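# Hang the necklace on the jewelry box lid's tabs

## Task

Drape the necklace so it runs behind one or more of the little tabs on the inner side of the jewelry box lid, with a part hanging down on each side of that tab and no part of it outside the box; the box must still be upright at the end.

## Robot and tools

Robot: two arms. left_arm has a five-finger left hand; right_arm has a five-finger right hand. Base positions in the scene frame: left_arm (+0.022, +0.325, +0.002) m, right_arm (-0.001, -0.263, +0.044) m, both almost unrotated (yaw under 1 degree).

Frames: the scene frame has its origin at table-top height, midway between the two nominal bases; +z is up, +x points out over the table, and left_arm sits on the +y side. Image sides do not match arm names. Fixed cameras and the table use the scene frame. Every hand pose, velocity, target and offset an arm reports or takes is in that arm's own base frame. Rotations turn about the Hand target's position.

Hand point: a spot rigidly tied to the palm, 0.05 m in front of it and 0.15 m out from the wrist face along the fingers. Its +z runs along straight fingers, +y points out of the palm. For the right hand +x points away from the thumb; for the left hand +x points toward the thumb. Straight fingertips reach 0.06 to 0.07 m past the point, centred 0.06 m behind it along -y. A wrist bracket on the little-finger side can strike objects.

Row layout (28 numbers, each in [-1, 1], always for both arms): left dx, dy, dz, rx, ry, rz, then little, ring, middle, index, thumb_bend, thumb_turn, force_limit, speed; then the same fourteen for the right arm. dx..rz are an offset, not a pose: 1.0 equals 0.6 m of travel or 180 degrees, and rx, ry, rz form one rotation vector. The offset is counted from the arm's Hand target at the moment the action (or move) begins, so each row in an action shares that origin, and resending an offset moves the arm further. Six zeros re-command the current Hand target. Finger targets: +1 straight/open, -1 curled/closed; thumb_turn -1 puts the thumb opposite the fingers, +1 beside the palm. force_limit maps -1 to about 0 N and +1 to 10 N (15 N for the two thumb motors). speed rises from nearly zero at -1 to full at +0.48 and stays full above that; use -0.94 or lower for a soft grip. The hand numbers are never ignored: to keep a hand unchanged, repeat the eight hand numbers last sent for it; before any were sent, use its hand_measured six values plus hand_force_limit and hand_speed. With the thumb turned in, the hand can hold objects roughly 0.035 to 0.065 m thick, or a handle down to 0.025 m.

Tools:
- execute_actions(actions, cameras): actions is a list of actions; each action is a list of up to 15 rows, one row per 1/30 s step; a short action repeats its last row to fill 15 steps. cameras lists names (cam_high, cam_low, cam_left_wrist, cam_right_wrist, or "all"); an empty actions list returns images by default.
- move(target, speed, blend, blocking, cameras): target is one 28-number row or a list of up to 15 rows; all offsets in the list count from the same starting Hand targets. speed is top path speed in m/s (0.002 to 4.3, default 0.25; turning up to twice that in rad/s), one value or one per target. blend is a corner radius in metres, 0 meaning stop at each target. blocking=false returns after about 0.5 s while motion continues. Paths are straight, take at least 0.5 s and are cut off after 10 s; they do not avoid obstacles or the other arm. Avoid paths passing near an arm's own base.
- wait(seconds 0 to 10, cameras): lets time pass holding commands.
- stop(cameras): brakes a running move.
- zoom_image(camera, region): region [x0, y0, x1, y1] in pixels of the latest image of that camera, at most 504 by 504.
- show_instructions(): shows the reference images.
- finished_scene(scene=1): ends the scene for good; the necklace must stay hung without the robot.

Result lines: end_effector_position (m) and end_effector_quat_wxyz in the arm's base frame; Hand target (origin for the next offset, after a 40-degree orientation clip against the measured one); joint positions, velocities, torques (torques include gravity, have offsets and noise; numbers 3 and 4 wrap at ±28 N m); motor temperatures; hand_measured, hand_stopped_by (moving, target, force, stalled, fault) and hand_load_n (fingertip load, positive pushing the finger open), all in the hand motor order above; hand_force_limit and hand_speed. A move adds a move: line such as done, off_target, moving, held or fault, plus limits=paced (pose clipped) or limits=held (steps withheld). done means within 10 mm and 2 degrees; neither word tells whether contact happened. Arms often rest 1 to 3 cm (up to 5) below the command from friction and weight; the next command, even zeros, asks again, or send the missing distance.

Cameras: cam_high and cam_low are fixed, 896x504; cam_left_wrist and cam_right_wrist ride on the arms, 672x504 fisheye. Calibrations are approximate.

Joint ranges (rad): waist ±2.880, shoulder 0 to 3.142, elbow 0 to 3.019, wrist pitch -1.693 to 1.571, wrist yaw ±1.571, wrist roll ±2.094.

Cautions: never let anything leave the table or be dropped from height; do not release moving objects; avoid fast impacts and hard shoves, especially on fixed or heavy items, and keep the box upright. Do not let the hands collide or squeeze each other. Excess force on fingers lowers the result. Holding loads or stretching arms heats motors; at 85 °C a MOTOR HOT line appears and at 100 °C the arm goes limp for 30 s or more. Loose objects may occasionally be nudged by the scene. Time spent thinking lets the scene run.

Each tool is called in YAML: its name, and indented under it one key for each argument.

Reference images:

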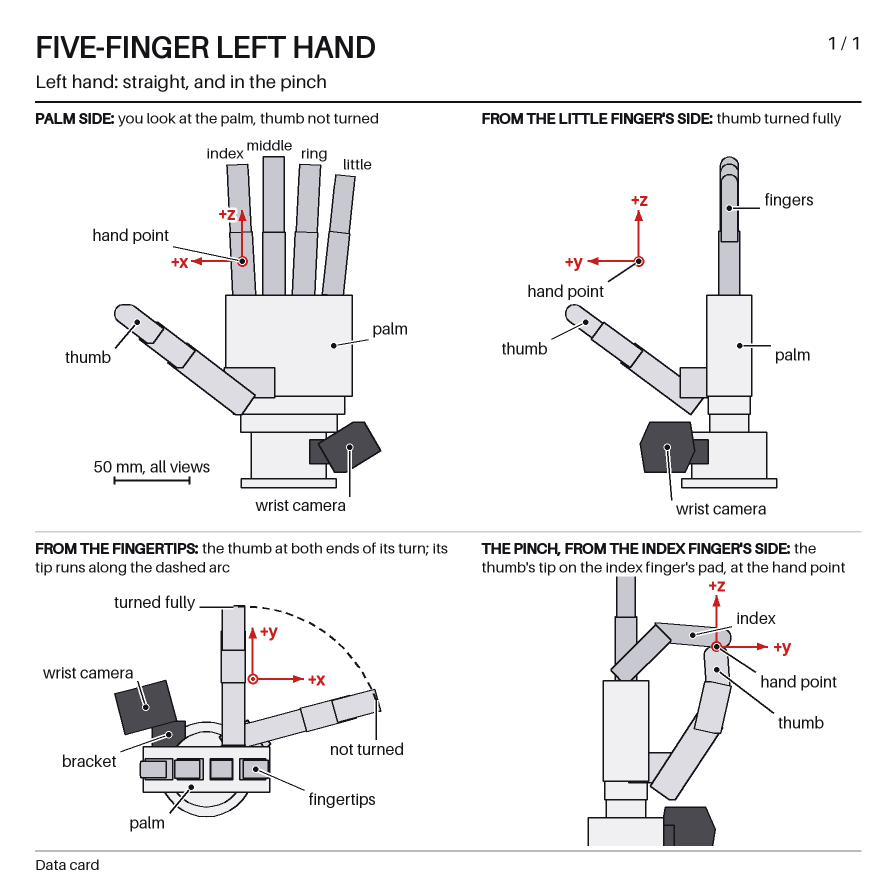

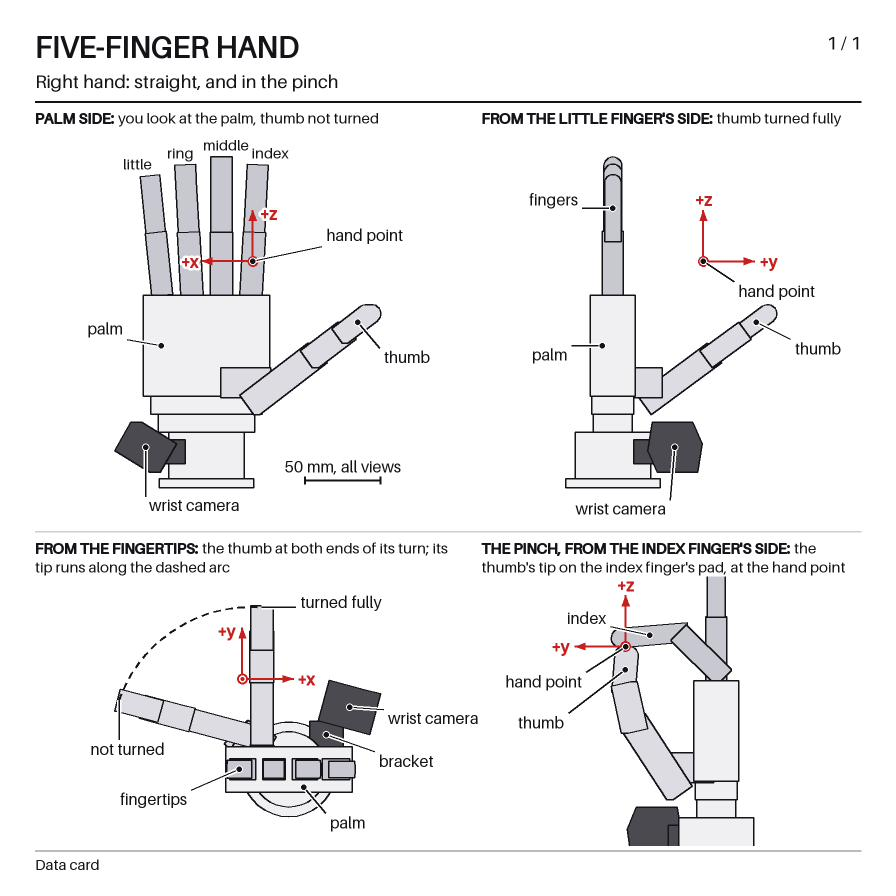

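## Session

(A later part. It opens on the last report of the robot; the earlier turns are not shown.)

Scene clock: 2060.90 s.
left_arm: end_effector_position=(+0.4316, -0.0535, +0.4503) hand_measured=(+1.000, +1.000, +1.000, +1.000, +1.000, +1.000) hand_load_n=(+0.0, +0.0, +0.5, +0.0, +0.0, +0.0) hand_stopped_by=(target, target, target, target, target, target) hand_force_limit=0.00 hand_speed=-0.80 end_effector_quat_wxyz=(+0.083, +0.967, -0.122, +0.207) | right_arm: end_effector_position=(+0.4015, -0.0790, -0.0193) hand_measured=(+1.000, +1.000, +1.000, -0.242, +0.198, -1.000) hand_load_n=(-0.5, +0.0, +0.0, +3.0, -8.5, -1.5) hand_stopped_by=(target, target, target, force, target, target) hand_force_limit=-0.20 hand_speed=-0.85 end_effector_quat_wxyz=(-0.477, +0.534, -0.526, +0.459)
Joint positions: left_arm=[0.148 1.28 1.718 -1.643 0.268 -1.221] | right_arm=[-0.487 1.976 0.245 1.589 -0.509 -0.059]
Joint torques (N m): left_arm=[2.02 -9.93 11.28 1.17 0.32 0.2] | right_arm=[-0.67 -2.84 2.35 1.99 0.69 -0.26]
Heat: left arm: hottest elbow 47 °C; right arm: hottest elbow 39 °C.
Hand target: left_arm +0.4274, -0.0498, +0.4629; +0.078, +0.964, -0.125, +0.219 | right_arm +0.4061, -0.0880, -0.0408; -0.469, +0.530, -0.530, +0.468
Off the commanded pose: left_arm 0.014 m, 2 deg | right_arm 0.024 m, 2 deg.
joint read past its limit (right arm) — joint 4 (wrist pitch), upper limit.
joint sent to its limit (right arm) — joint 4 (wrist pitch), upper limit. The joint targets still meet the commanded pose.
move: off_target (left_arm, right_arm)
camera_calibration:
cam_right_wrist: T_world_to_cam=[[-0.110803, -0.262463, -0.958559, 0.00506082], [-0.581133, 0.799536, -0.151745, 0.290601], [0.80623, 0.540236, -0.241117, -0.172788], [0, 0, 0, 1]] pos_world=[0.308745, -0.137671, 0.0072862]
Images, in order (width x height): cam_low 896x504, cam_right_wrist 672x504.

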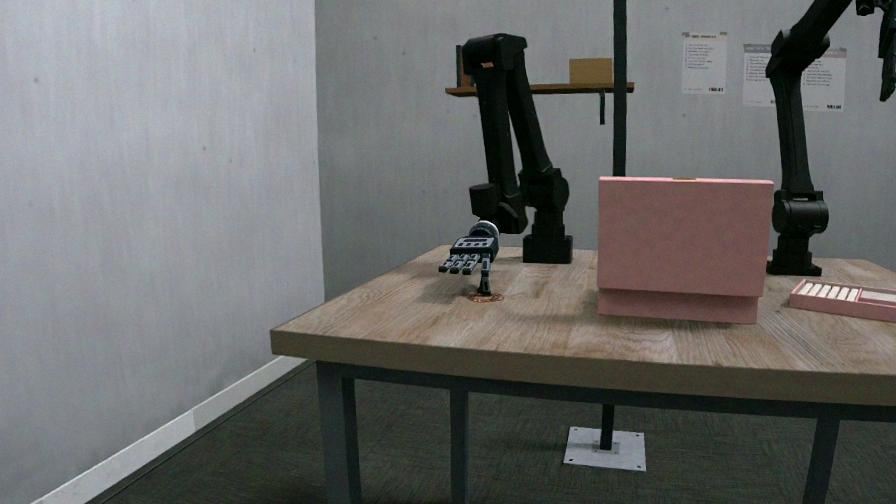

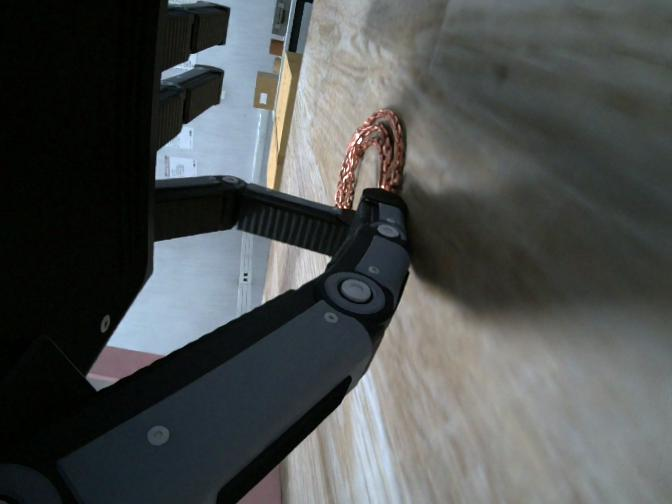

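move:
  target:
    - [0, 0, 0, 0, 0, 0, 1, 1, 1, 1, 1, 1, 0, -0.8, 0, 0, 0, 0, 0, 0, 1, 1, 1, -0.65, 0.2, -1, 0.1, -0.85]
    - [0, 0, 0, 0, 0, 0, 1, 1, 1, 1, 1, 1, 0, -0.8, 0, 0.006, 0.1, 0, 0, 0, 1, 1, 1, -0.65, 0.2, -1, 0.1, -0.85]
  speed: 0.05
  cameras: ["cam_right_wrist", "cam_low"]

zoom_image:
  camera: "cam_low"
  region: [460, 250, 520, 320]

zoom_image:
  camera: "cam_right_wrist"
  region: [310, 80, 560, 310]

Scene clock: 2076.70 s.
left_arm: end_effector_position=(+0.4316, -0.0535, +0.4503) hand_measured=(+1.000, +1.000, +1.000, +1.000, +1.000, +1.000) hand_load_n=(+0.0, +0.0, +0.0, +0.0, +0.0, +0.0) hand_stopped_by=(target, target, target, target, target, target) hand_force_limit=0.00 hand_speed=-0.80 end_effector_quat_wxyz=(+0.083, +0.967, -0.122, +0.207) | right_arm: end_effector_position=(+0.4082, -0.0878, +0.0212) hand_measured=(+1.000, +1.000, +1.000, -0.268, +0.200, -1.000) hand_load_n=(+0.0, +0.0, +0.0, +0.0, +0.0, +0.0) hand_stopped_by=(target, target, target, force, target, target) hand_force_limit=0.10 hand_speed=-0.85 end_effector_quat_wxyz=(-0.470, +0.526, -0.528, +0.473)
Joint positions: left_arm=[0.148 1.28 1.718 -1.643 0.268 -1.221] | right_arm=[-0.487 1.735 0.234 1.376 -0.48 -0.059]
Joint torques (N m): left_arm=[2.02 -9.99 11.29 1.17 0.32 0.2] | right_arm=[-0.32 -7.82 1.51 1.54 0.15 -0.06]
Heat: left arm: hottest elbow 47 °C; right arm: hottest elbow 39 °C.
Hand target: left_arm +0.4274, -0.0498, +0.4629; +0.078, +0.964, -0.125, +0.219 | right_arm +0.4060, -0.0844, +0.0193; -0.469, +0.530, -0.529, +0.468
Off the commanded pose: left_arm 0.014 m, 2 deg | right_arm 0.004 m, 1 deg.
move: off_target (left_arm)
camera_calibration:
cam_right_wrist: T_world_to_cam=[[-0.105879, -0.270303, -0.956936, 0.039595], [-0.555192, 0.814449, -0.168626, 0.2988], [0.824956, 0.513429, -0.236303, -0.17379], [0, 0, 0, 1]] pos_world=[0.313453, -0.143426, 0.0472084]
Images, in order (width x height): cam_low 896x504, cam_right_wrist 672x504.

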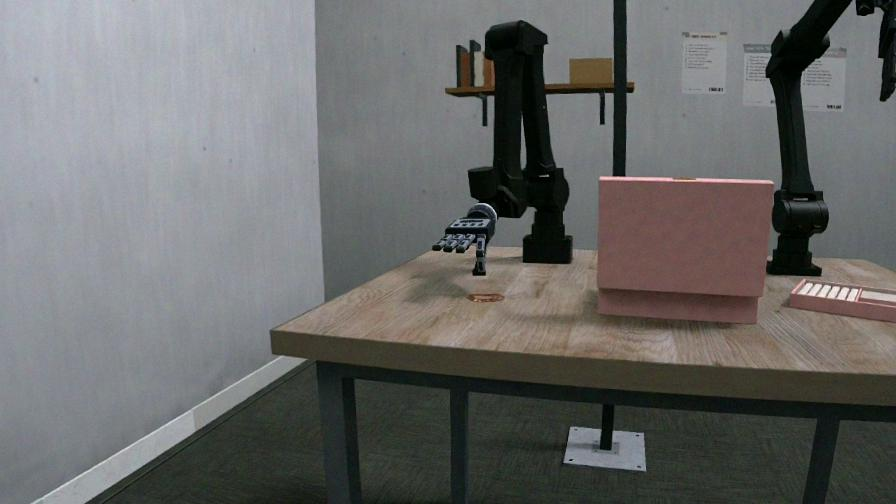

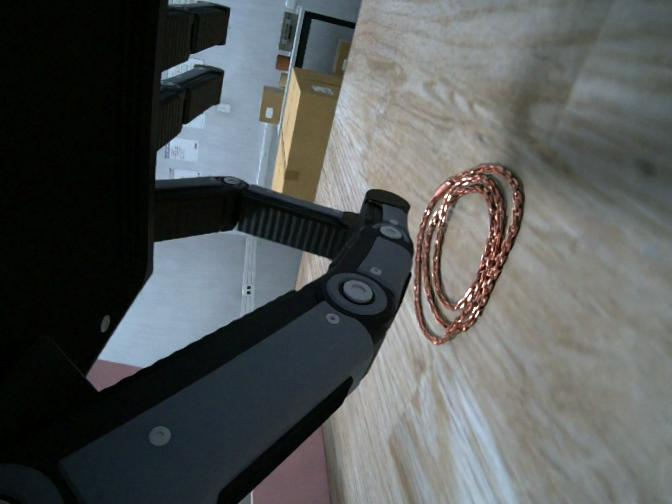

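Scaled by 7.200 from the camera's 896x504 image, which has a finer 1280x720 frame.

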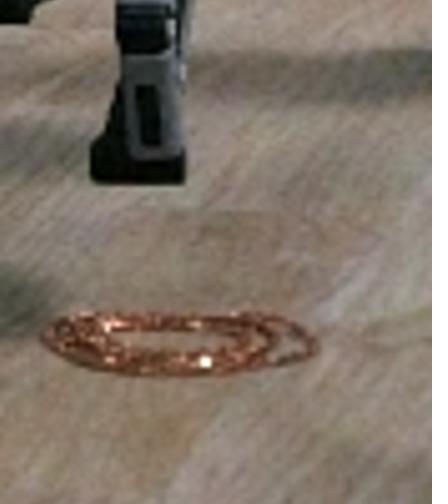

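Scaled by 2.016 from the camera's 672x504 image, which has a finer 960x720 frame.

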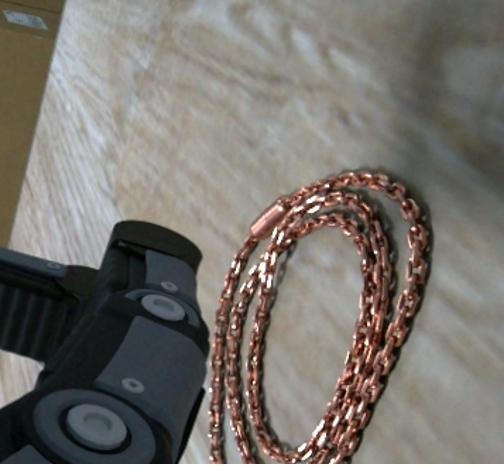

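move:
  target: [0, 0, 0, 0, 0, 0, 1, 1, 1, 1, 1, 1, 0, -0.8, 0.0208, -0.0168, 0.01, -0.0554, -0.014, 0.162, 1, 1, 0.16, 0.16, 0.165, -1, -0.4, 0]
  speed: 0.1
  cameras: ["cam_right_wrist", "cam_low"]

zoom_image:
  camera: "cam_right_wrist"
  region: [310, 80, 560, 310]

Scene clock: 2195.10 s.
left_arm: end_effector_position=(+0.4316, -0.0535, +0.4503) hand_measured=(+1.000, +1.000, +1.000, +1.000, +1.000, +1.000) hand_load_n=(+0.0, -0.5, +0.0, +0.0, +0.0, +0.0) hand_stopped_by=(target, target, target, target, target, target) hand_force_limit=0.00 hand_speed=-0.80 end_effector_quat_wxyz=(+0.083, +0.967, -0.122, +0.207) | right_arm: end_effector_position=(+0.4112, -0.0839, +0.0194) hand_measured=(+1.000, +1.000, +0.160, +0.160, +0.166, -1.000) hand_load_n=(+0.0, +0.0, +0.0, +0.0, +0.0, +0.0) hand_stopped_by=(target, target, target, target, target, target) hand_force_limit=-0.40 hand_speed=0.00 end_effector_quat_wxyz=(-0.541, +0.673, -0.334, +0.379)
Joint positions: left_arm=[0.148 1.28 1.718 -1.643 0.268 -1.221] | right_arm=[-0.633 1.713 0.43 0.989 -1.115 -0.416]
Joint torques (N m): left_arm=[2.02 -9.93 11.28 1.17 0.32 0.2] | right_arm=[-0.85 -9.52 5.3 1.21 -0.32 -0.16]
Motor temperatures (°C): left_arm=[27 28 47 25 27 24] | right_arm=[27 30 37 26 26 25]
Heat: left arm: hottest elbow 47 °C; right arm: hottest elbow 37 °C.
Hand target: left_arm +0.4274, -0.0498, +0.4629; +0.078, +0.964, -0.125, +0.219 | right_arm +0.4185, -0.0945, +0.0254; -0.536, +0.674, -0.327, +0.391
Off the commanded pose: left_arm 0.014 m, 2 deg | right_arm 0.014 m, 2 deg.
move: off_target (left_arm, right_arm)
camera_calibration:
cam_right_wrist: T_world_to_cam=[[0.0957649, -0.41567, -0.90446, -0.0568773], [-0.87413, 0.399534, -0.276171, 0.395426], [0.476158, 0.817062, -0.325088, -0.00798161], [0, 0, 0, 1]] pos_world=[0.354901, -0.175107, 0.0551672]
Images, in order (width x height): cam_low 896x504, cam_right_wrist 672x504.

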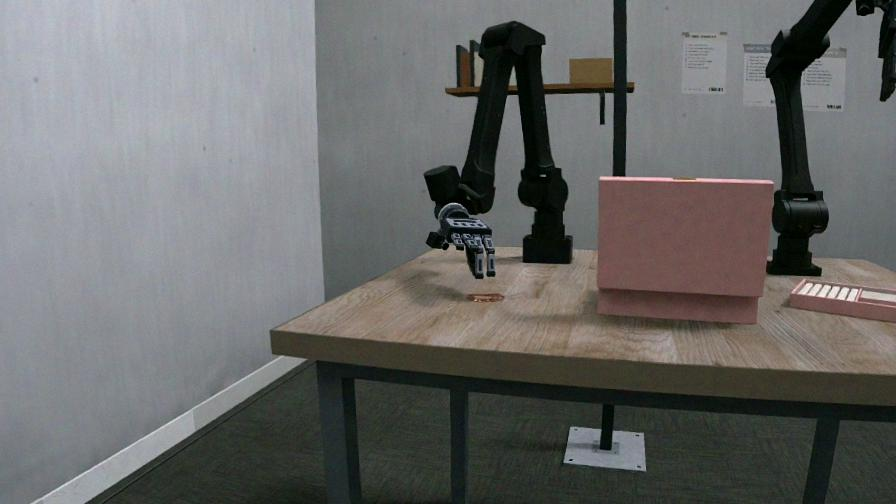

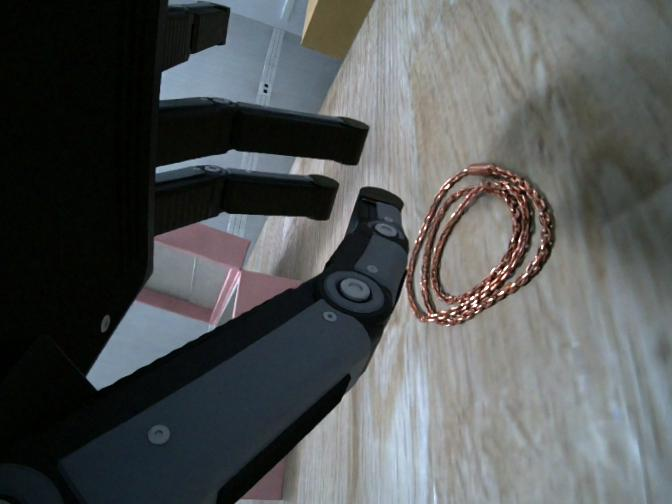

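Scaled by 2.016 from the camera's 672x504 image, which has a finer 960x720 frame.

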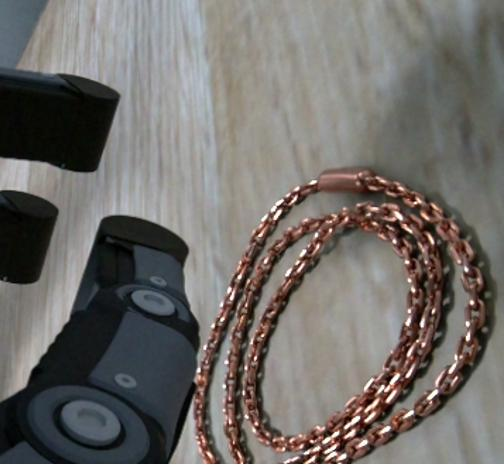

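move:
  target: [0, 0, 0, 0, 0, 0, 1, 1, 1, 1, 1, 1, 0, -0.8, -0.0062, 0.0042, -0.0523, 0, 0, 0, 1, 1, 0.16, 0.16, 0.165, -1, -0.4, 0]
  speed: 0.08
  cameras: ["cam_right_wrist", "cam_low"]

zoom_image:
  camera: "cam_right_wrist"
  region: [310, 80, 480, 310]

zoom_image:
  camera: "cam_low"
  region: [460, 250, 520, 320]

Scene clock: 2253.67 s.
left_arm: end_effector_position=(+0.4316, -0.0535, +0.4503) hand_measured=(+1.000, +1.000, +1.000, +1.000, +1.000, +1.000) hand_load_n=(+0.0, +0.0, +0.0, +0.0, +0.0, +0.0) hand_stopped_by=(target, target, target, target, target, target) hand_force_limit=0.00 hand_speed=-0.80 end_effector_quat_wxyz=(+0.083, +0.967, -0.122, +0.207) | right_arm: end_effector_position=(+0.4099, -0.0834, -0.0055) hand_measured=(+1.000, +1.000, +0.160, +0.160, +0.166, -1.000) hand_load_n=(+0.0, +0.0, +0.0, +0.0, +0.5, +0.0) hand_stopped_by=(target, target, target, target, target, target) hand_force_limit=-0.40 hand_speed=0.00 end_effector_quat_wxyz=(-0.539, +0.675, -0.331, +0.380)
Joint positions: left_arm=[0.148 1.28 1.718 -1.643 0.268 -1.221] | right_arm=[-0.633 1.818 0.43 1.088 -1.115 -0.428]
Joint torques (N m): left_arm=[2.08 -9.99 11.29 1.17 0.32 0.2] | right_arm=[-1.08 -7.94 3.84 2.48 -0.32 -0.04]
Heat: left arm: hottest elbow 47 °C; right arm: hottest elbow 38 °C.
Hand target: left_arm +0.4274, -0.0498, +0.4629; +0.078, +0.964, -0.125, +0.219 | right_arm +0.4148, -0.0920, -0.0061; -0.536, +0.674, -0.327, +0.390
Off the commanded pose: left_arm 0.014 m, 2 deg | right_arm 0.010 m, 1 deg.
move: off_target (left_arm)
camera_calibration:
cam_right_wrist: T_world_to_cam=[[0.0976649, -0.421555, -0.901528, -0.080242], [-0.874532, 0.396027, -0.279923, 0.387031], [0.475033, 0.815753, -0.329985, -0.0155621], [0, 0, 0, 1]] pos_world=[0.3537, -0.174406, 0.0308631]
Images, in order (width x height): cam_low 896x504, cam_right_wrist 672x504.

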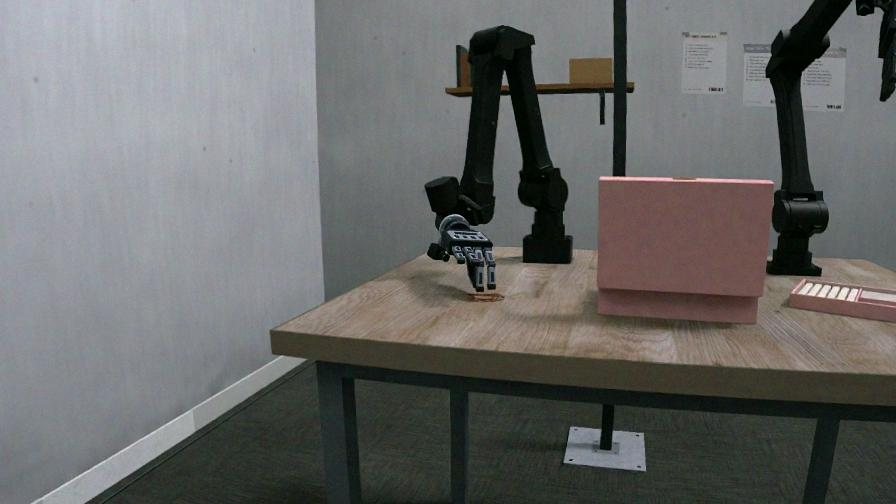

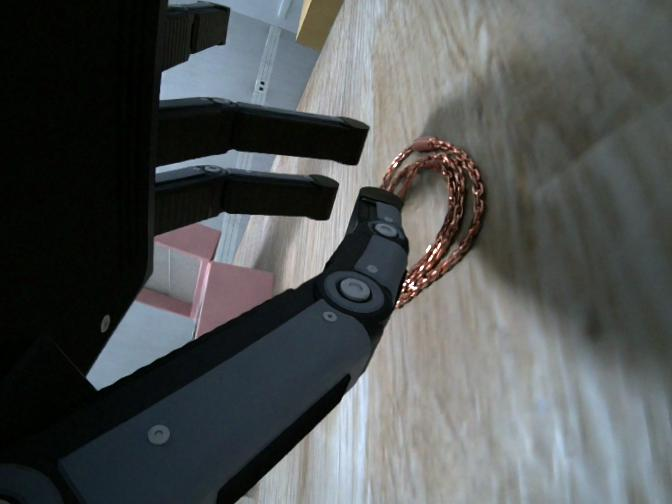

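Scaled by 2.191 from the camera's 672x504 image, which has a finer 960x720 frame.

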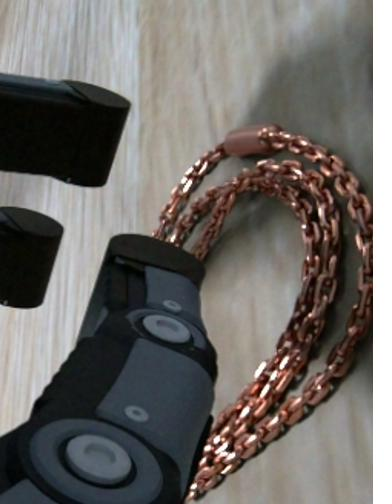

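Scaled by 7.200 from the camera's 896x504 image, which has a finer 1280x720 frame.

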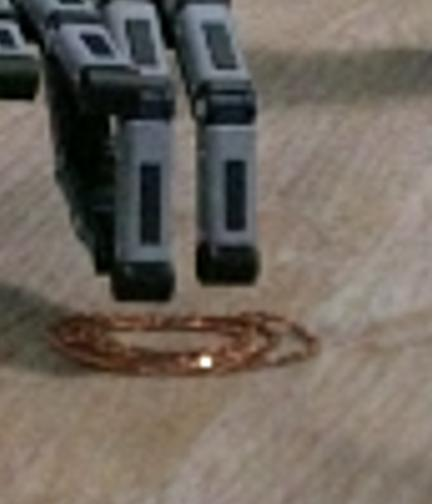

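move:
  target: [0, 0, 0, 0, 0, 0, 1, 1, 1, 1, 1, 1, 0, -0.8, -0.011, -0.0067, -0.0117, 0, 0, 0, 1, 1, 0.16, 0.16, 0.165, -1, -0.4, 0]
  speed: 0.08
  cameras: ["cam_right_wrist", "cam_low"]

zoom_image:
  camera: "cam_right_wrist"
  region: [310, 80, 480, 310]

zoom_image:
  camera: "cam_low"
  region: [460, 250, 520, 320]

Scene clock: 2283.40 s.
left_arm: end_effector_position=(+0.4316, -0.0535, +0.4503) hand_measured=(+1.000, +1.000, +1.000, +1.000, +1.000, +1.000) hand_load_n=(+0.0, +0.0, +0.0, +0.0, +0.0, +0.0) hand_stopped_by=(target, target, target, target, target, target) hand_force_limit=0.00 hand_speed=-0.80 end_effector_quat_wxyz=(+0.083, +0.967, -0.122, +0.207) | right_arm: end_effector_position=(+0.4051, -0.0883, -0.0113) hand_measured=(+1.000, +1.000, +0.160, +0.160, +0.166, -1.000) hand_load_n=(+0.0, +0.0, +0.0, -0.5, +0.0, +0.0) hand_stopped_by=(target, target, target, target, target, target) hand_force_limit=-0.40 hand_speed=0.00 end_effector_quat_wxyz=(-0.540, +0.673, -0.332, +0.380)
Joint positions: left_arm=[0.148 1.28 1.718 -1.643 0.268 -1.221] | right_arm=[-0.655 1.843 0.43 1.104 -1.136 -0.436]
Joint torques (N m): left_arm=[2.08 -9.93 11.28 1.18 0.32 0.2] | right_arm=[-1.26 -8 3.19 2.48 -0.32 -0.13]
Heat: left arm: hottest elbow 47 °C; right arm: hottest elbow 38 °C.
Hand target: left_arm +0.4274, -0.0498, +0.4629; +0.078, +0.964, -0.125, +0.219 | right_arm +0.4083, -0.0960, -0.0130; -0.536, +0.674, -0.327, +0.391
Off the commanded pose: left_arm 0.014 m, 2 deg | right_arm 0.008 m, 1 deg.
move: off_target (left_arm)
camera_calibration:
cam_right_wrist: T_world_to_cam=[[0.0974961, -0.418306, -0.903058, -0.086778], [-0.87396, 0.398104, -0.27876, 0.383137], [0.476118, 0.816415, -0.326769, -0.0115396], [0, 0, 0, 1]] pos_world=[0.348801, -0.179407, 0.024667]
Images, in order (width x height): cam_low 896x504, cam_right_wrist 672x504.

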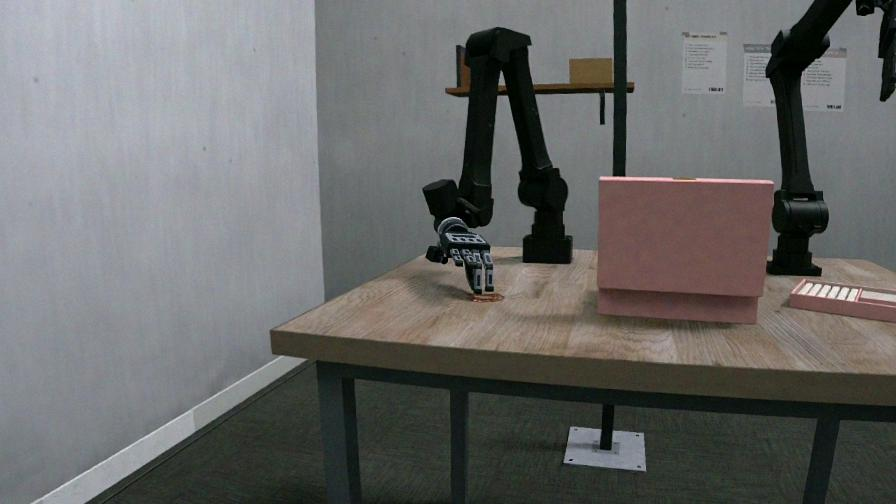

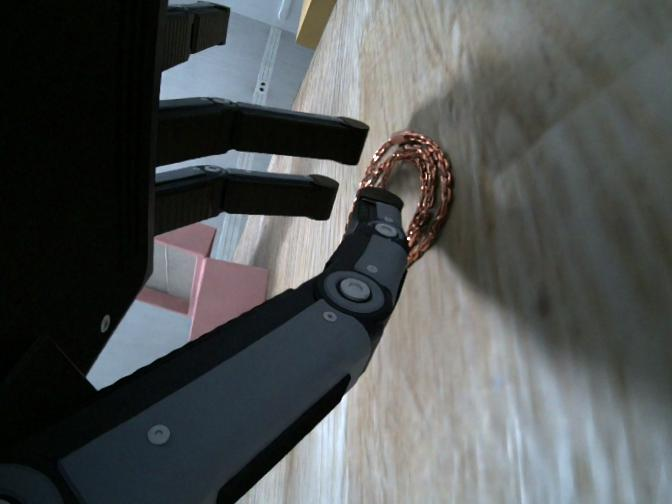

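Scaled by 2.191 from the camera's 672x504 image, which has a finer 960x720 frame.

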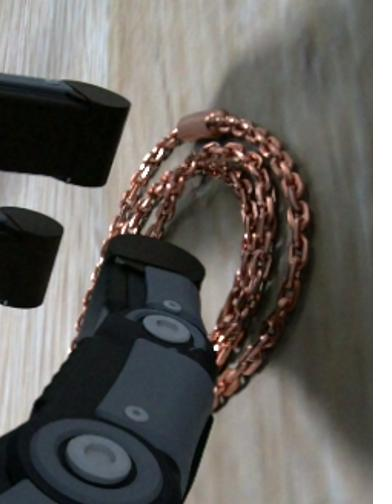

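Scaled by 7.200 from the camera's 896x504 image, which has a finer 1280x720 frame.

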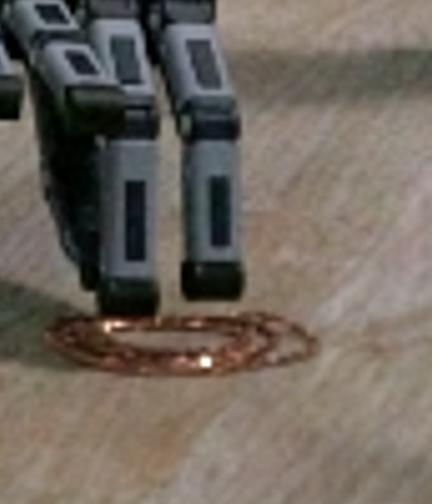

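move:
  target: [0, 0, 0, 0, 0, 0, 1, 1, 1, 1, 1, 1, 0, -0.8, 0, 0, -0.028, 0, 0, 0, 1, 1, 0.16, 0.16, 0.165, -1, -0.4, 0]
  speed: 0.06
  cameras: ["cam_right_wrist", "cam_low"]

zoom_image:
  camera: "cam_right_wrist"
  region: [310, 80, 480, 310]

zoom_image:
  camera: "cam_low"
  region: [460, 260, 520, 320]

Scene clock: 2297.17 s.
left_arm: end_effector_position=(+0.4316, -0.0535, +0.4503) hand_measured=(+1.000, +1.000, +1.000, +1.000, +1.000, +1.000) hand_load_n=(+0.0, +0.0, +0.0, +0.0, +0.0, +0.0) hand_stopped_by=(target, target, target, target, target, target) hand_force_limit=0.00 hand_speed=-0.80 end_effector_quat_wxyz=(+0.083, +0.967, -0.122, +0.207) | right_arm: end_effector_position=(+0.4065, -0.0884, -0.0198) hand_measured=(+1.000, +1.000, +0.160, +0.160, +0.164, -1.000) hand_load_n=(+0.0, -0.5, +0.0, +0.0, -6.0, +1.0) hand_stopped_by=(target, target, target, target, target, target) hand_force_limit=-0.40 hand_speed=0.00 end_effector_quat_wxyz=(-0.541, +0.675, -0.317, +0.388)
Joint positions: left_arm=[0.148 1.28 1.718 -1.643 0.268 -1.221] | right_arm=[-0.656 1.9 0.436 1.185 -1.15 -0.439]
Joint torques (N m): left_arm=[2.02 -9.99 11.26 1.17 0.32 0.2] | right_arm=[-0.97 -6.83 2.91 1.76 0.29 -0.09]
Heat: left arm: hottest elbow 47 °C; right arm: hottest elbow 37 °C.
Hand target: left_arm +0.4274, -0.0498, +0.4629; +0.078, +0.964, -0.125, +0.219 | right_arm +0.4083, -0.0960, -0.0298; -0.536, +0.674, -0.327, +0.391
Off the commanded pose: left_arm 0.014 m, 2 deg | right_arm 0.013 m, 1 deg.
move: off_target (left_arm, right_arm)
camera_calibration:
cam_right_wrist: T_world_to_cam=[[0.127637, -0.43285, -0.892384, -0.108011], [-0.871113, 0.381258, -0.309523, 0.378719], [0.474206, 0.816874, -0.328399, -0.0141387], [0, 0, 0, 1]] pos_world=[0.350398, -0.179593, 0.0161918]
Images, in order (width x height): cam_low 896x504, cam_right_wrist 672x504.

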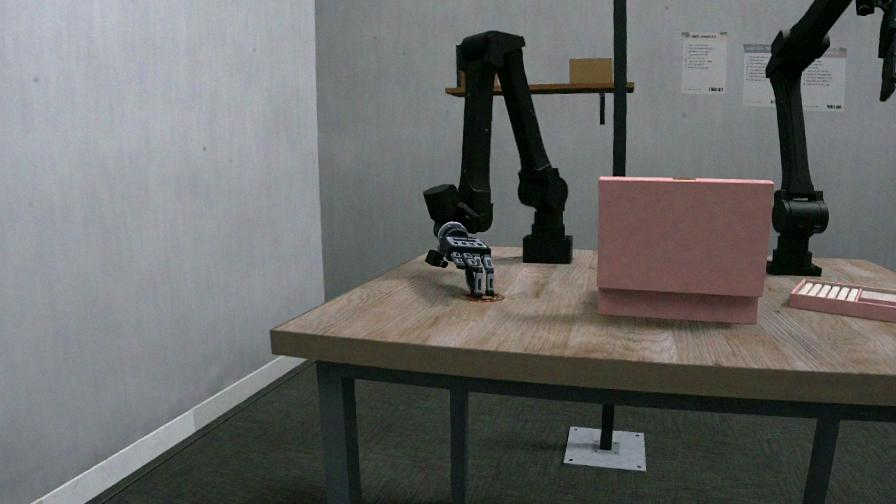

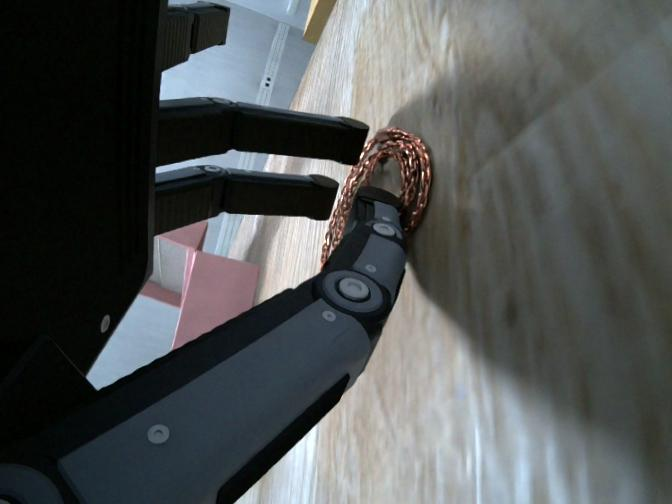

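Scaled by 2.191 from the camera's 672x504 image, which has a finer 960x720 frame.

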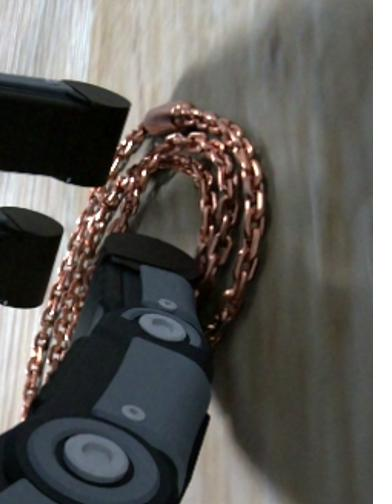

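Scaled by 8.400 from the camera's 896x504 image, which has a finer 1280x720 frame.

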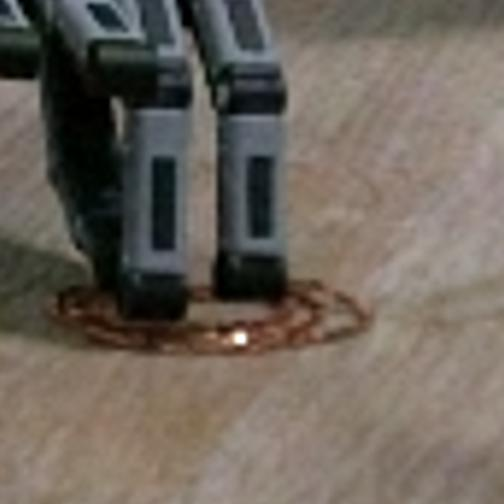

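move:
  target:
    - [0, 0, 0, 0, 0, 0, 1, 1, 1, 1, 1, 1, 0, -0.8, 0, 0, 0.034, 0, 0, 0, 1, 1, 0.2, 0.2, 0.165, -1, -0.4, 0]
    - [0, 0, 0, 0, 0, 0, 1, 1, 1, 1, 1, 1, 0, -0.8, -0.0095, -0.0053, 0.034, 0, 0, 0, 1, 1, 0.2, 0.2, 0.165, -1, -0.4, 0]
    - [0, 0, 0, 0, 0, 0, 1, 1, 1, 1, 1, 1, 0, -0.8, -0.0095, -0.0053, 0, 0, 0, 0, 1, 1, 0.2, 0.2, 0.165, -1, -0.4, 0]
  speed: 0.06
  cameras: ["cam_right_wrist", "cam_low"]

zoom_image:
  camera: "cam_right_wrist"
  region: [310, 80, 480, 310]

zoom_image:
  camera: "cam_low"
  region: [460, 260, 520, 320]

Scene clock: 2323.63 s.
left_arm: end_effector_position=(+0.4316, -0.0535, +0.4503) hand_measured=(+1.000, +1.000, +1.000, +1.000, +1.000, +1.000) hand_load_n=(+0.0, +0.0, +0.0, +0.0, +0.0, +0.0) hand_stopped_by=(target, target, target, target, target, target) hand_force_limit=0.00 hand_speed=-0.80 end_effector_quat_wxyz=(+0.083, +0.967, -0.122, +0.207) | right_arm: end_effector_position=(+0.4037, -0.0948, -0.0197) hand_measured=(+1.000, +1.000, +0.200, +0.200, +0.164, -1.000) hand_load_n=(+0.0, +0.0, +0.0, +0.0, -5.0, +0.0) hand_stopped_by=(target, target, target, target, target, target) hand_force_limit=-0.40 hand_speed=0.00 end_effector_quat_wxyz=(-0.539, +0.674, -0.318, +0.391)
Joint positions: left_arm=[0.148 1.28 1.718 -1.643 0.268 -1.221] | right_arm=[-0.676 1.898 0.437 1.173 -1.163 -0.451]
Joint torques (N m): left_arm=[2.08 -9.93 11.28 1.17 0.33 0.2] | right_arm=[-1.38 -7.3 2.33 1.87 0.05 -0.11]
Heat: left arm: hottest elbow 47 °C; right arm: hottest elbow 37 °C.
Hand target: left_arm +0.4274, -0.0498, +0.4629; +0.078, +0.964, -0.125, +0.219 | right_arm +0.4025, -0.0991, -0.0298; -0.536, +0.674, -0.327, +0.391
Off the commanded pose: left_arm 0.014 m, 2 deg | right_arm 0.011 m, 1 deg.
move: off_target (left_arm, right_arm)
camera_calibration:
cam_right_wrist: T_world_to_cam=[[0.126467, -0.436164, -0.890936, -0.110145], [-0.868052, 0.386026, -0.312201, 0.378014], [0.480095, 0.812862, -0.329794, -0.0102864], [0, 0, 0, 1]] pos_world=[0.347004, -0.185603, 0.016492]
Images, in order (width x height): cam_low 896x504, cam_right_wrist 672x504.

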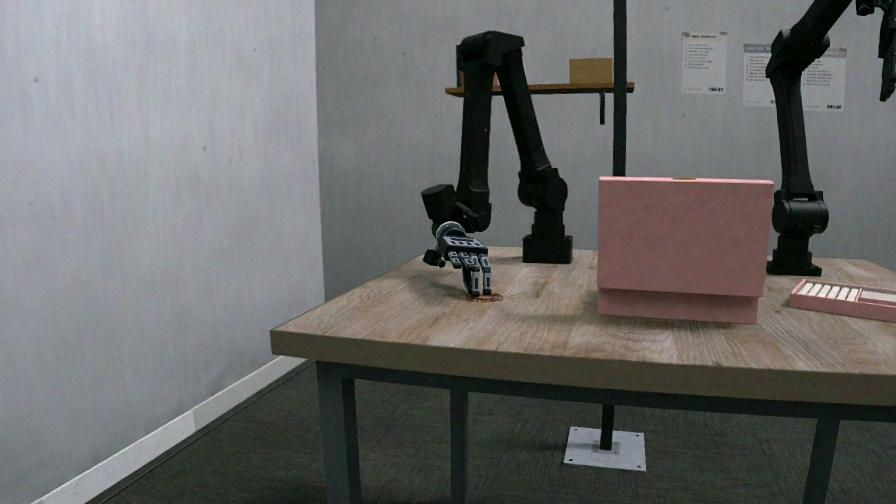

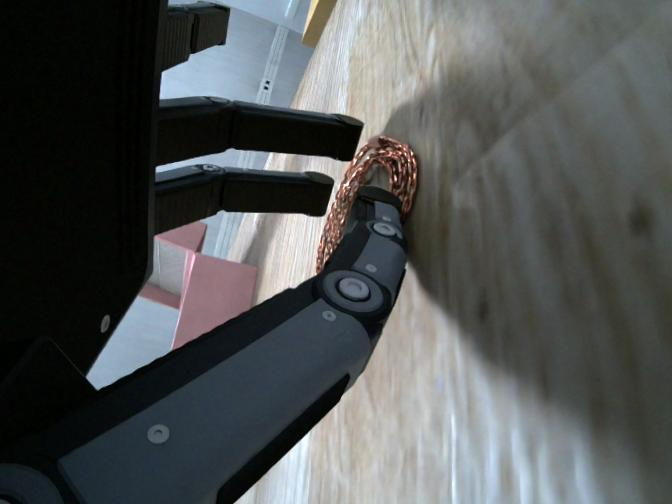

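Scaled by 2.191 from the camera's 672x504 image, which has a finer 960x720 frame.

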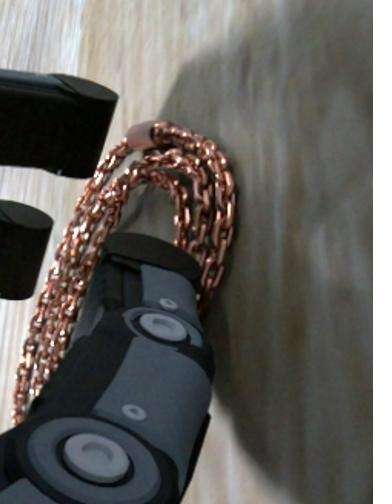

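Scaled by 8.400 from the camera's 896x504 image, which has a finer 1280x720 frame.

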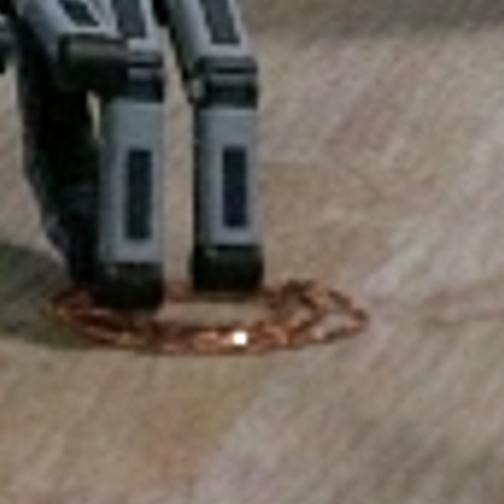

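move:
  target:
    - [0, 0, 0, 0, 0, 0, 1, 1, 1, 1, 1, 1, 0, -0.8, 0, 0, 0.034, 0, 0, 0, 1, 1, 0.18, 0.18, 0.165, -1, -0.4, 0]
    - [0, 0, 0, 0, 0, 0, 1, 1, 1, 1, 1, 1, 0, -0.8, -0.013, -0.0071, 0.034, 0, 0, 0, 1, 1, 0.18, 0.18, 0.165, -1, -0.4, 0]
    - [0, 0, 0, 0, 0, 0, 1, 1, 1, 1, 1, 1, 0, -0.8, -0.013, -0.0071, 0, 0, 0, 0, 1, 1, 0.18, 0.18, 0.165, -1, -0.4, 0]
  speed: 0.06
  cameras: ["cam_right_wrist", "cam_low"]

zoom_image:
  camera: "cam_right_wrist"
  region: [310, 80, 480, 310]

zoom_image:
  camera: "cam_low"
  region: [460, 260, 520, 320]

Scene clock: 2390.13 s.
left_arm: end_effector_position=(+0.4316, -0.0535, +0.4503) hand_measured=(+1.000, +1.000, +1.000, +1.000, +1.000, +1.000) hand_load_n=(+0.0, +0.0, +0.0, +0.0, +0.0, +0.0) hand_stopped_by=(target, target, target, target, target, target) hand_force_limit=0.00 hand_speed=-0.80 end_effector_quat_wxyz=(+0.083, +0.967, -0.122, +0.207) | right_arm: end_effector_position=(+0.3957, -0.0994, -0.0215) hand_measured=(+1.000, +1.000, +0.180, +0.180, +0.166, -1.000) hand_load_n=(+0.0, +0.0, +1.0, +0.0, -0.5, +0.5) hand_stopped_by=(target, target, target, target, target, target) hand_force_limit=-0.40 hand_speed=0.00 end_effector_quat_wxyz=(-0.539, +0.674, -0.321, +0.390)
Joint positions: left_arm=[0.148 1.28 1.718 -1.643 0.268 -1.221] | right_arm=[-0.702 1.895 0.43 1.153 -1.186 -0.473]
Joint torques (N m): left_arm=[2.08 -9.99 11.29 1.16 0.32 0.2] | right_arm=[-0.91 -7.24 2.22 1.92 -0.03 -0.11]
Heat: left arm: hottest elbow 48 °C; right arm: hottest elbow 36 °C.
Hand target: left_arm +0.4274, -0.0498, +0.4629; +0.078, +0.964, -0.125, +0.219 | right_arm +0.3946, -0.1034, -0.0299; -0.536, +0.674, -0.327, +0.390
Off the commanded pose: left_arm 0.014 m, 2 deg | right_arm 0.009 m, 1 deg.
move: off_target (left_arm)
camera_calibration:
cam_right_wrist: T_world_to_cam=[[0.121491, -0.434312, -0.892532, -0.110642], [-0.868736, 0.388438, -0.307269, 0.372862], [0.480144, 0.812705, -0.33011, -0.00342298], [0, 0, 0, 1]] pos_world=[0.339005, -0.190105, 0.0146872]
Images, in order (width x height): cam_low 896x504, cam_right_wrist 672x504.

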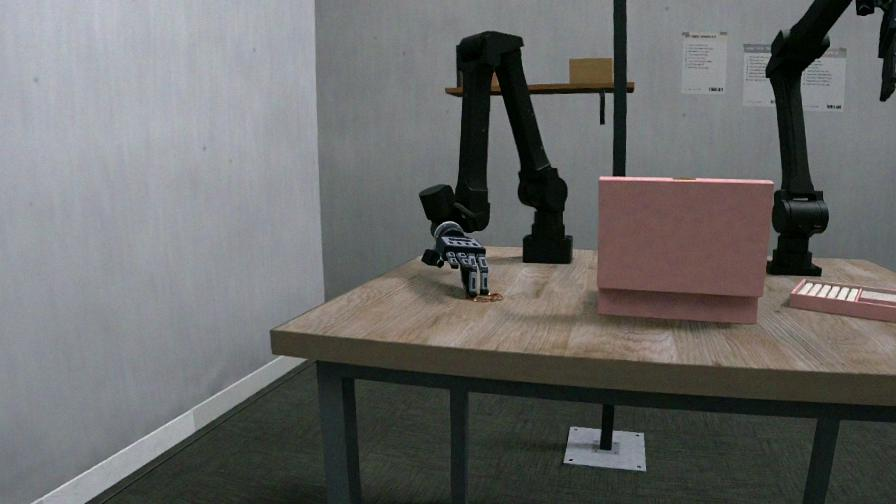

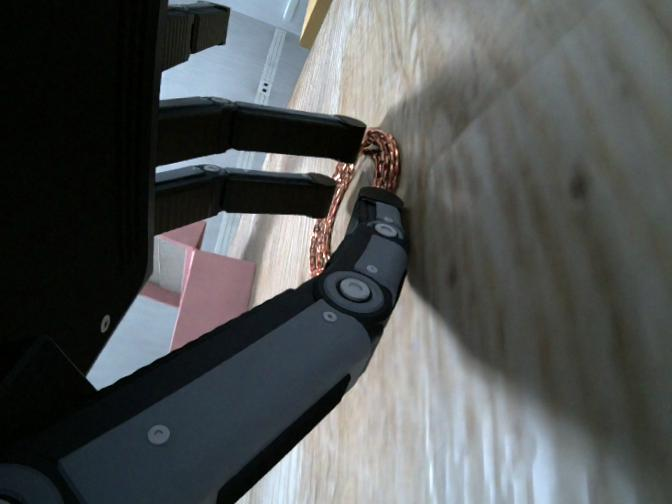

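Scaled by 2.191 from the camera's 672x504 image, which has a finer 960x720 frame.

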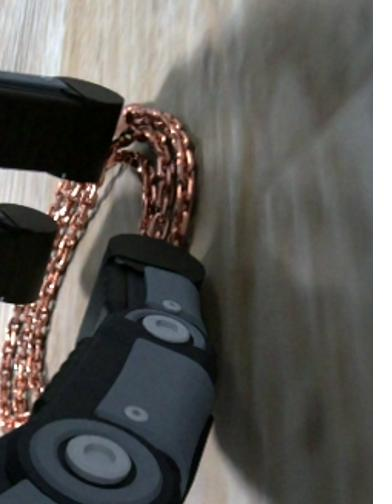

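Scaled by 8.400 from the camera's 896x504 image, which has a finer 1280x720 frame.

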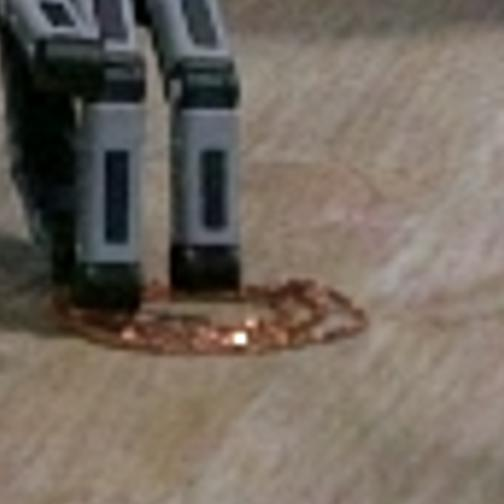

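move:
  target:
    - [0, 0, 0, 0, 0, 0, 1, 1, 1, 1, 1, 1, 0, -0.8, 0, 0, 0.034, 0, 0, 0, 1, 1, 0.16, 0.18, 0.165, -1, -0.4, 0]
    - [0, 0, 0, 0, 0, 0, 1, 1, 1, 1, 1, 1, 0, -0.8, -0.005, 0.009, 0.034, 0, 0, 0, 1, 1, 0.16, 0.18, 0.165, -1, -0.4, 0]
    - [0, 0, 0, 0, 0, 0, 1, 1, 1, 1, 1, 1, 0, -0.8, -0.005, 0.009, -0.005, 0, 0, 0, 1, 1, 0.16, 0.18, 0.165, -1, -0.4, 0]
  speed: 0.06
  cameras: ["cam_right_wrist", "cam_low"]

zoom_image:
  camera: "cam_right_wrist"
  region: [310, 80, 480, 310]

zoom_image:
  camera: "cam_low"
  region: [460, 260, 520, 320]

Scene clock: 2413.10 s.
left_arm: end_effector_position=(+0.4316, -0.0535, +0.4503) hand_measured=(+1.000, +1.000, +1.000, +1.000, +1.000, +1.000) hand_load_n=(+0.0, +0.0, +0.0, +0.0, +0.0, +0.0) hand_stopped_by=(target, target, target, target, target, target) hand_force_limit=0.00 hand_speed=-0.80 end_effector_quat_wxyz=(+0.083, +0.967, -0.122, +0.207) | right_arm: end_effector_position=(+0.3913, -0.0966, -0.0227) hand_measured=(+1.000, +1.000, +0.160, +0.180, +0.164, -1.000) hand_load_n=(+0.0, +0.0, +0.0, +0.0, -5.0, +1.0) hand_stopped_by=(target, target, target, target, target, target) hand_force_limit=-0.40 hand_speed=0.00 end_effector_quat_wxyz=(-0.538, +0.674, -0.318, +0.393)
Joint positions: left_arm=[0.148 1.28 1.718 -1.643 0.268 -1.221] | right_arm=[-0.704 1.903 0.414 1.186 -1.187 -0.471]
Joint torques (N m): left_arm=[2.02 -9.93 11.29 1.18 0.32 0.2] | right_arm=[-0.38 -6.48 2.17 1.98 0.29 -0.07]
Heat: left arm: hottest elbow 48 °C; right arm: hottest elbow 35 °C.
Hand target: left_arm +0.4274, -0.0498, +0.4629; +0.078, +0.964, -0.125, +0.219 | right_arm +0.3917, -0.0980, -0.0329; -0.536, +0.674, -0.327, +0.390
Off the commanded pose: left_arm 0.014 m, 2 deg | right_arm 0.010 m, 1 deg.
move: off_target (left_arm)
camera_calibration:
cam_right_wrist: T_world_to_cam=[[0.126833, -0.438657, -0.889659, -0.112372], [-0.866152, 0.388133, -0.314855, 0.366378], [0.483419, 0.810514, -0.330716, -0.0054127], [0, 0, 0, 1]] pos_world=[0.334208, -0.187109, 0.013593]
Images, in order (width x height): cam_low 896x504, cam_right_wrist 672x504.

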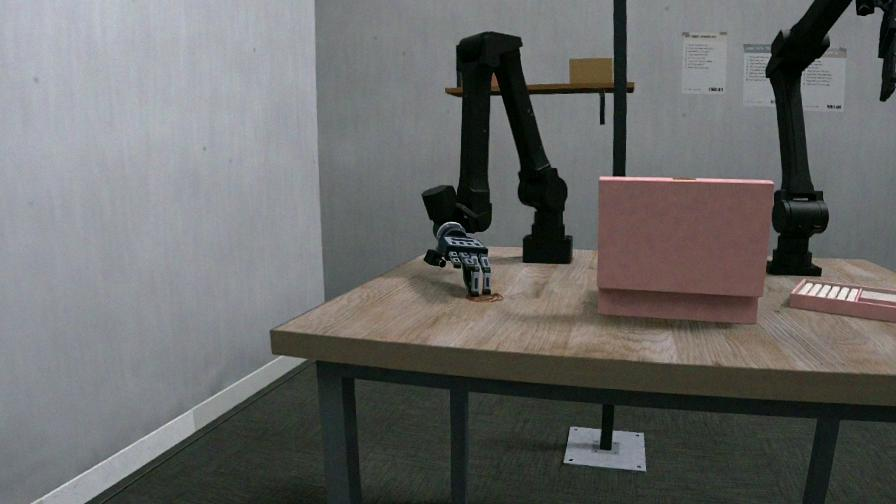

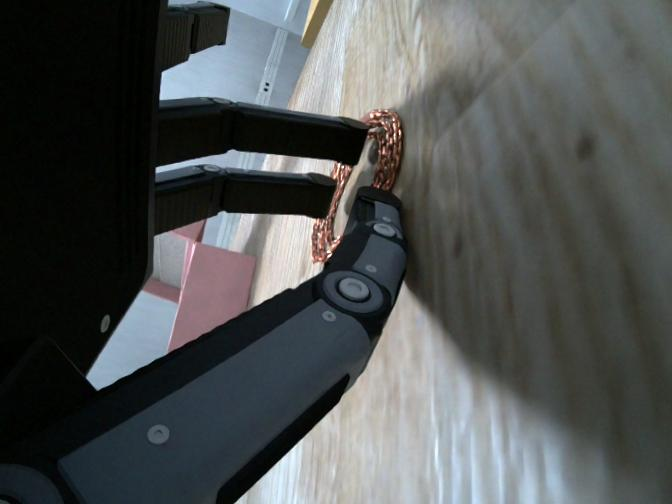

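Scaled by 2.191 from the camera's 672x504 image, which has a finer 960x720 frame.

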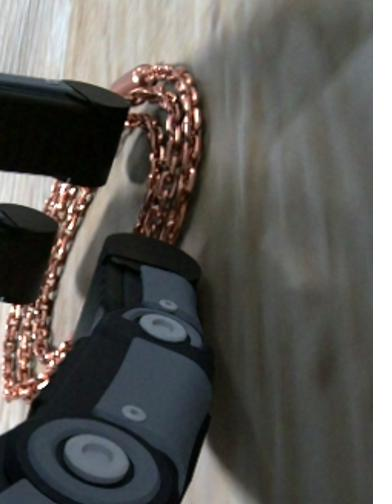

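Scaled by 8.400 from the camera's 896x504 image, which has a finer 1280x720 frame.

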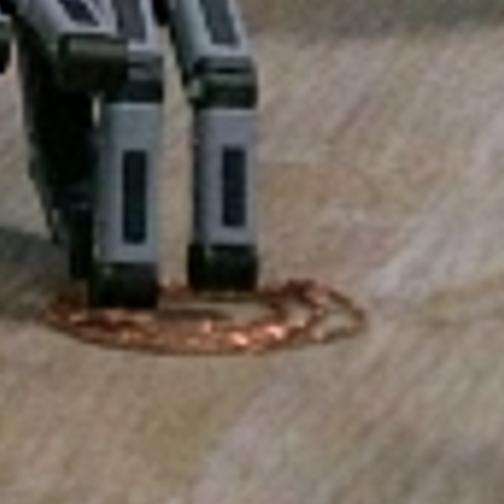

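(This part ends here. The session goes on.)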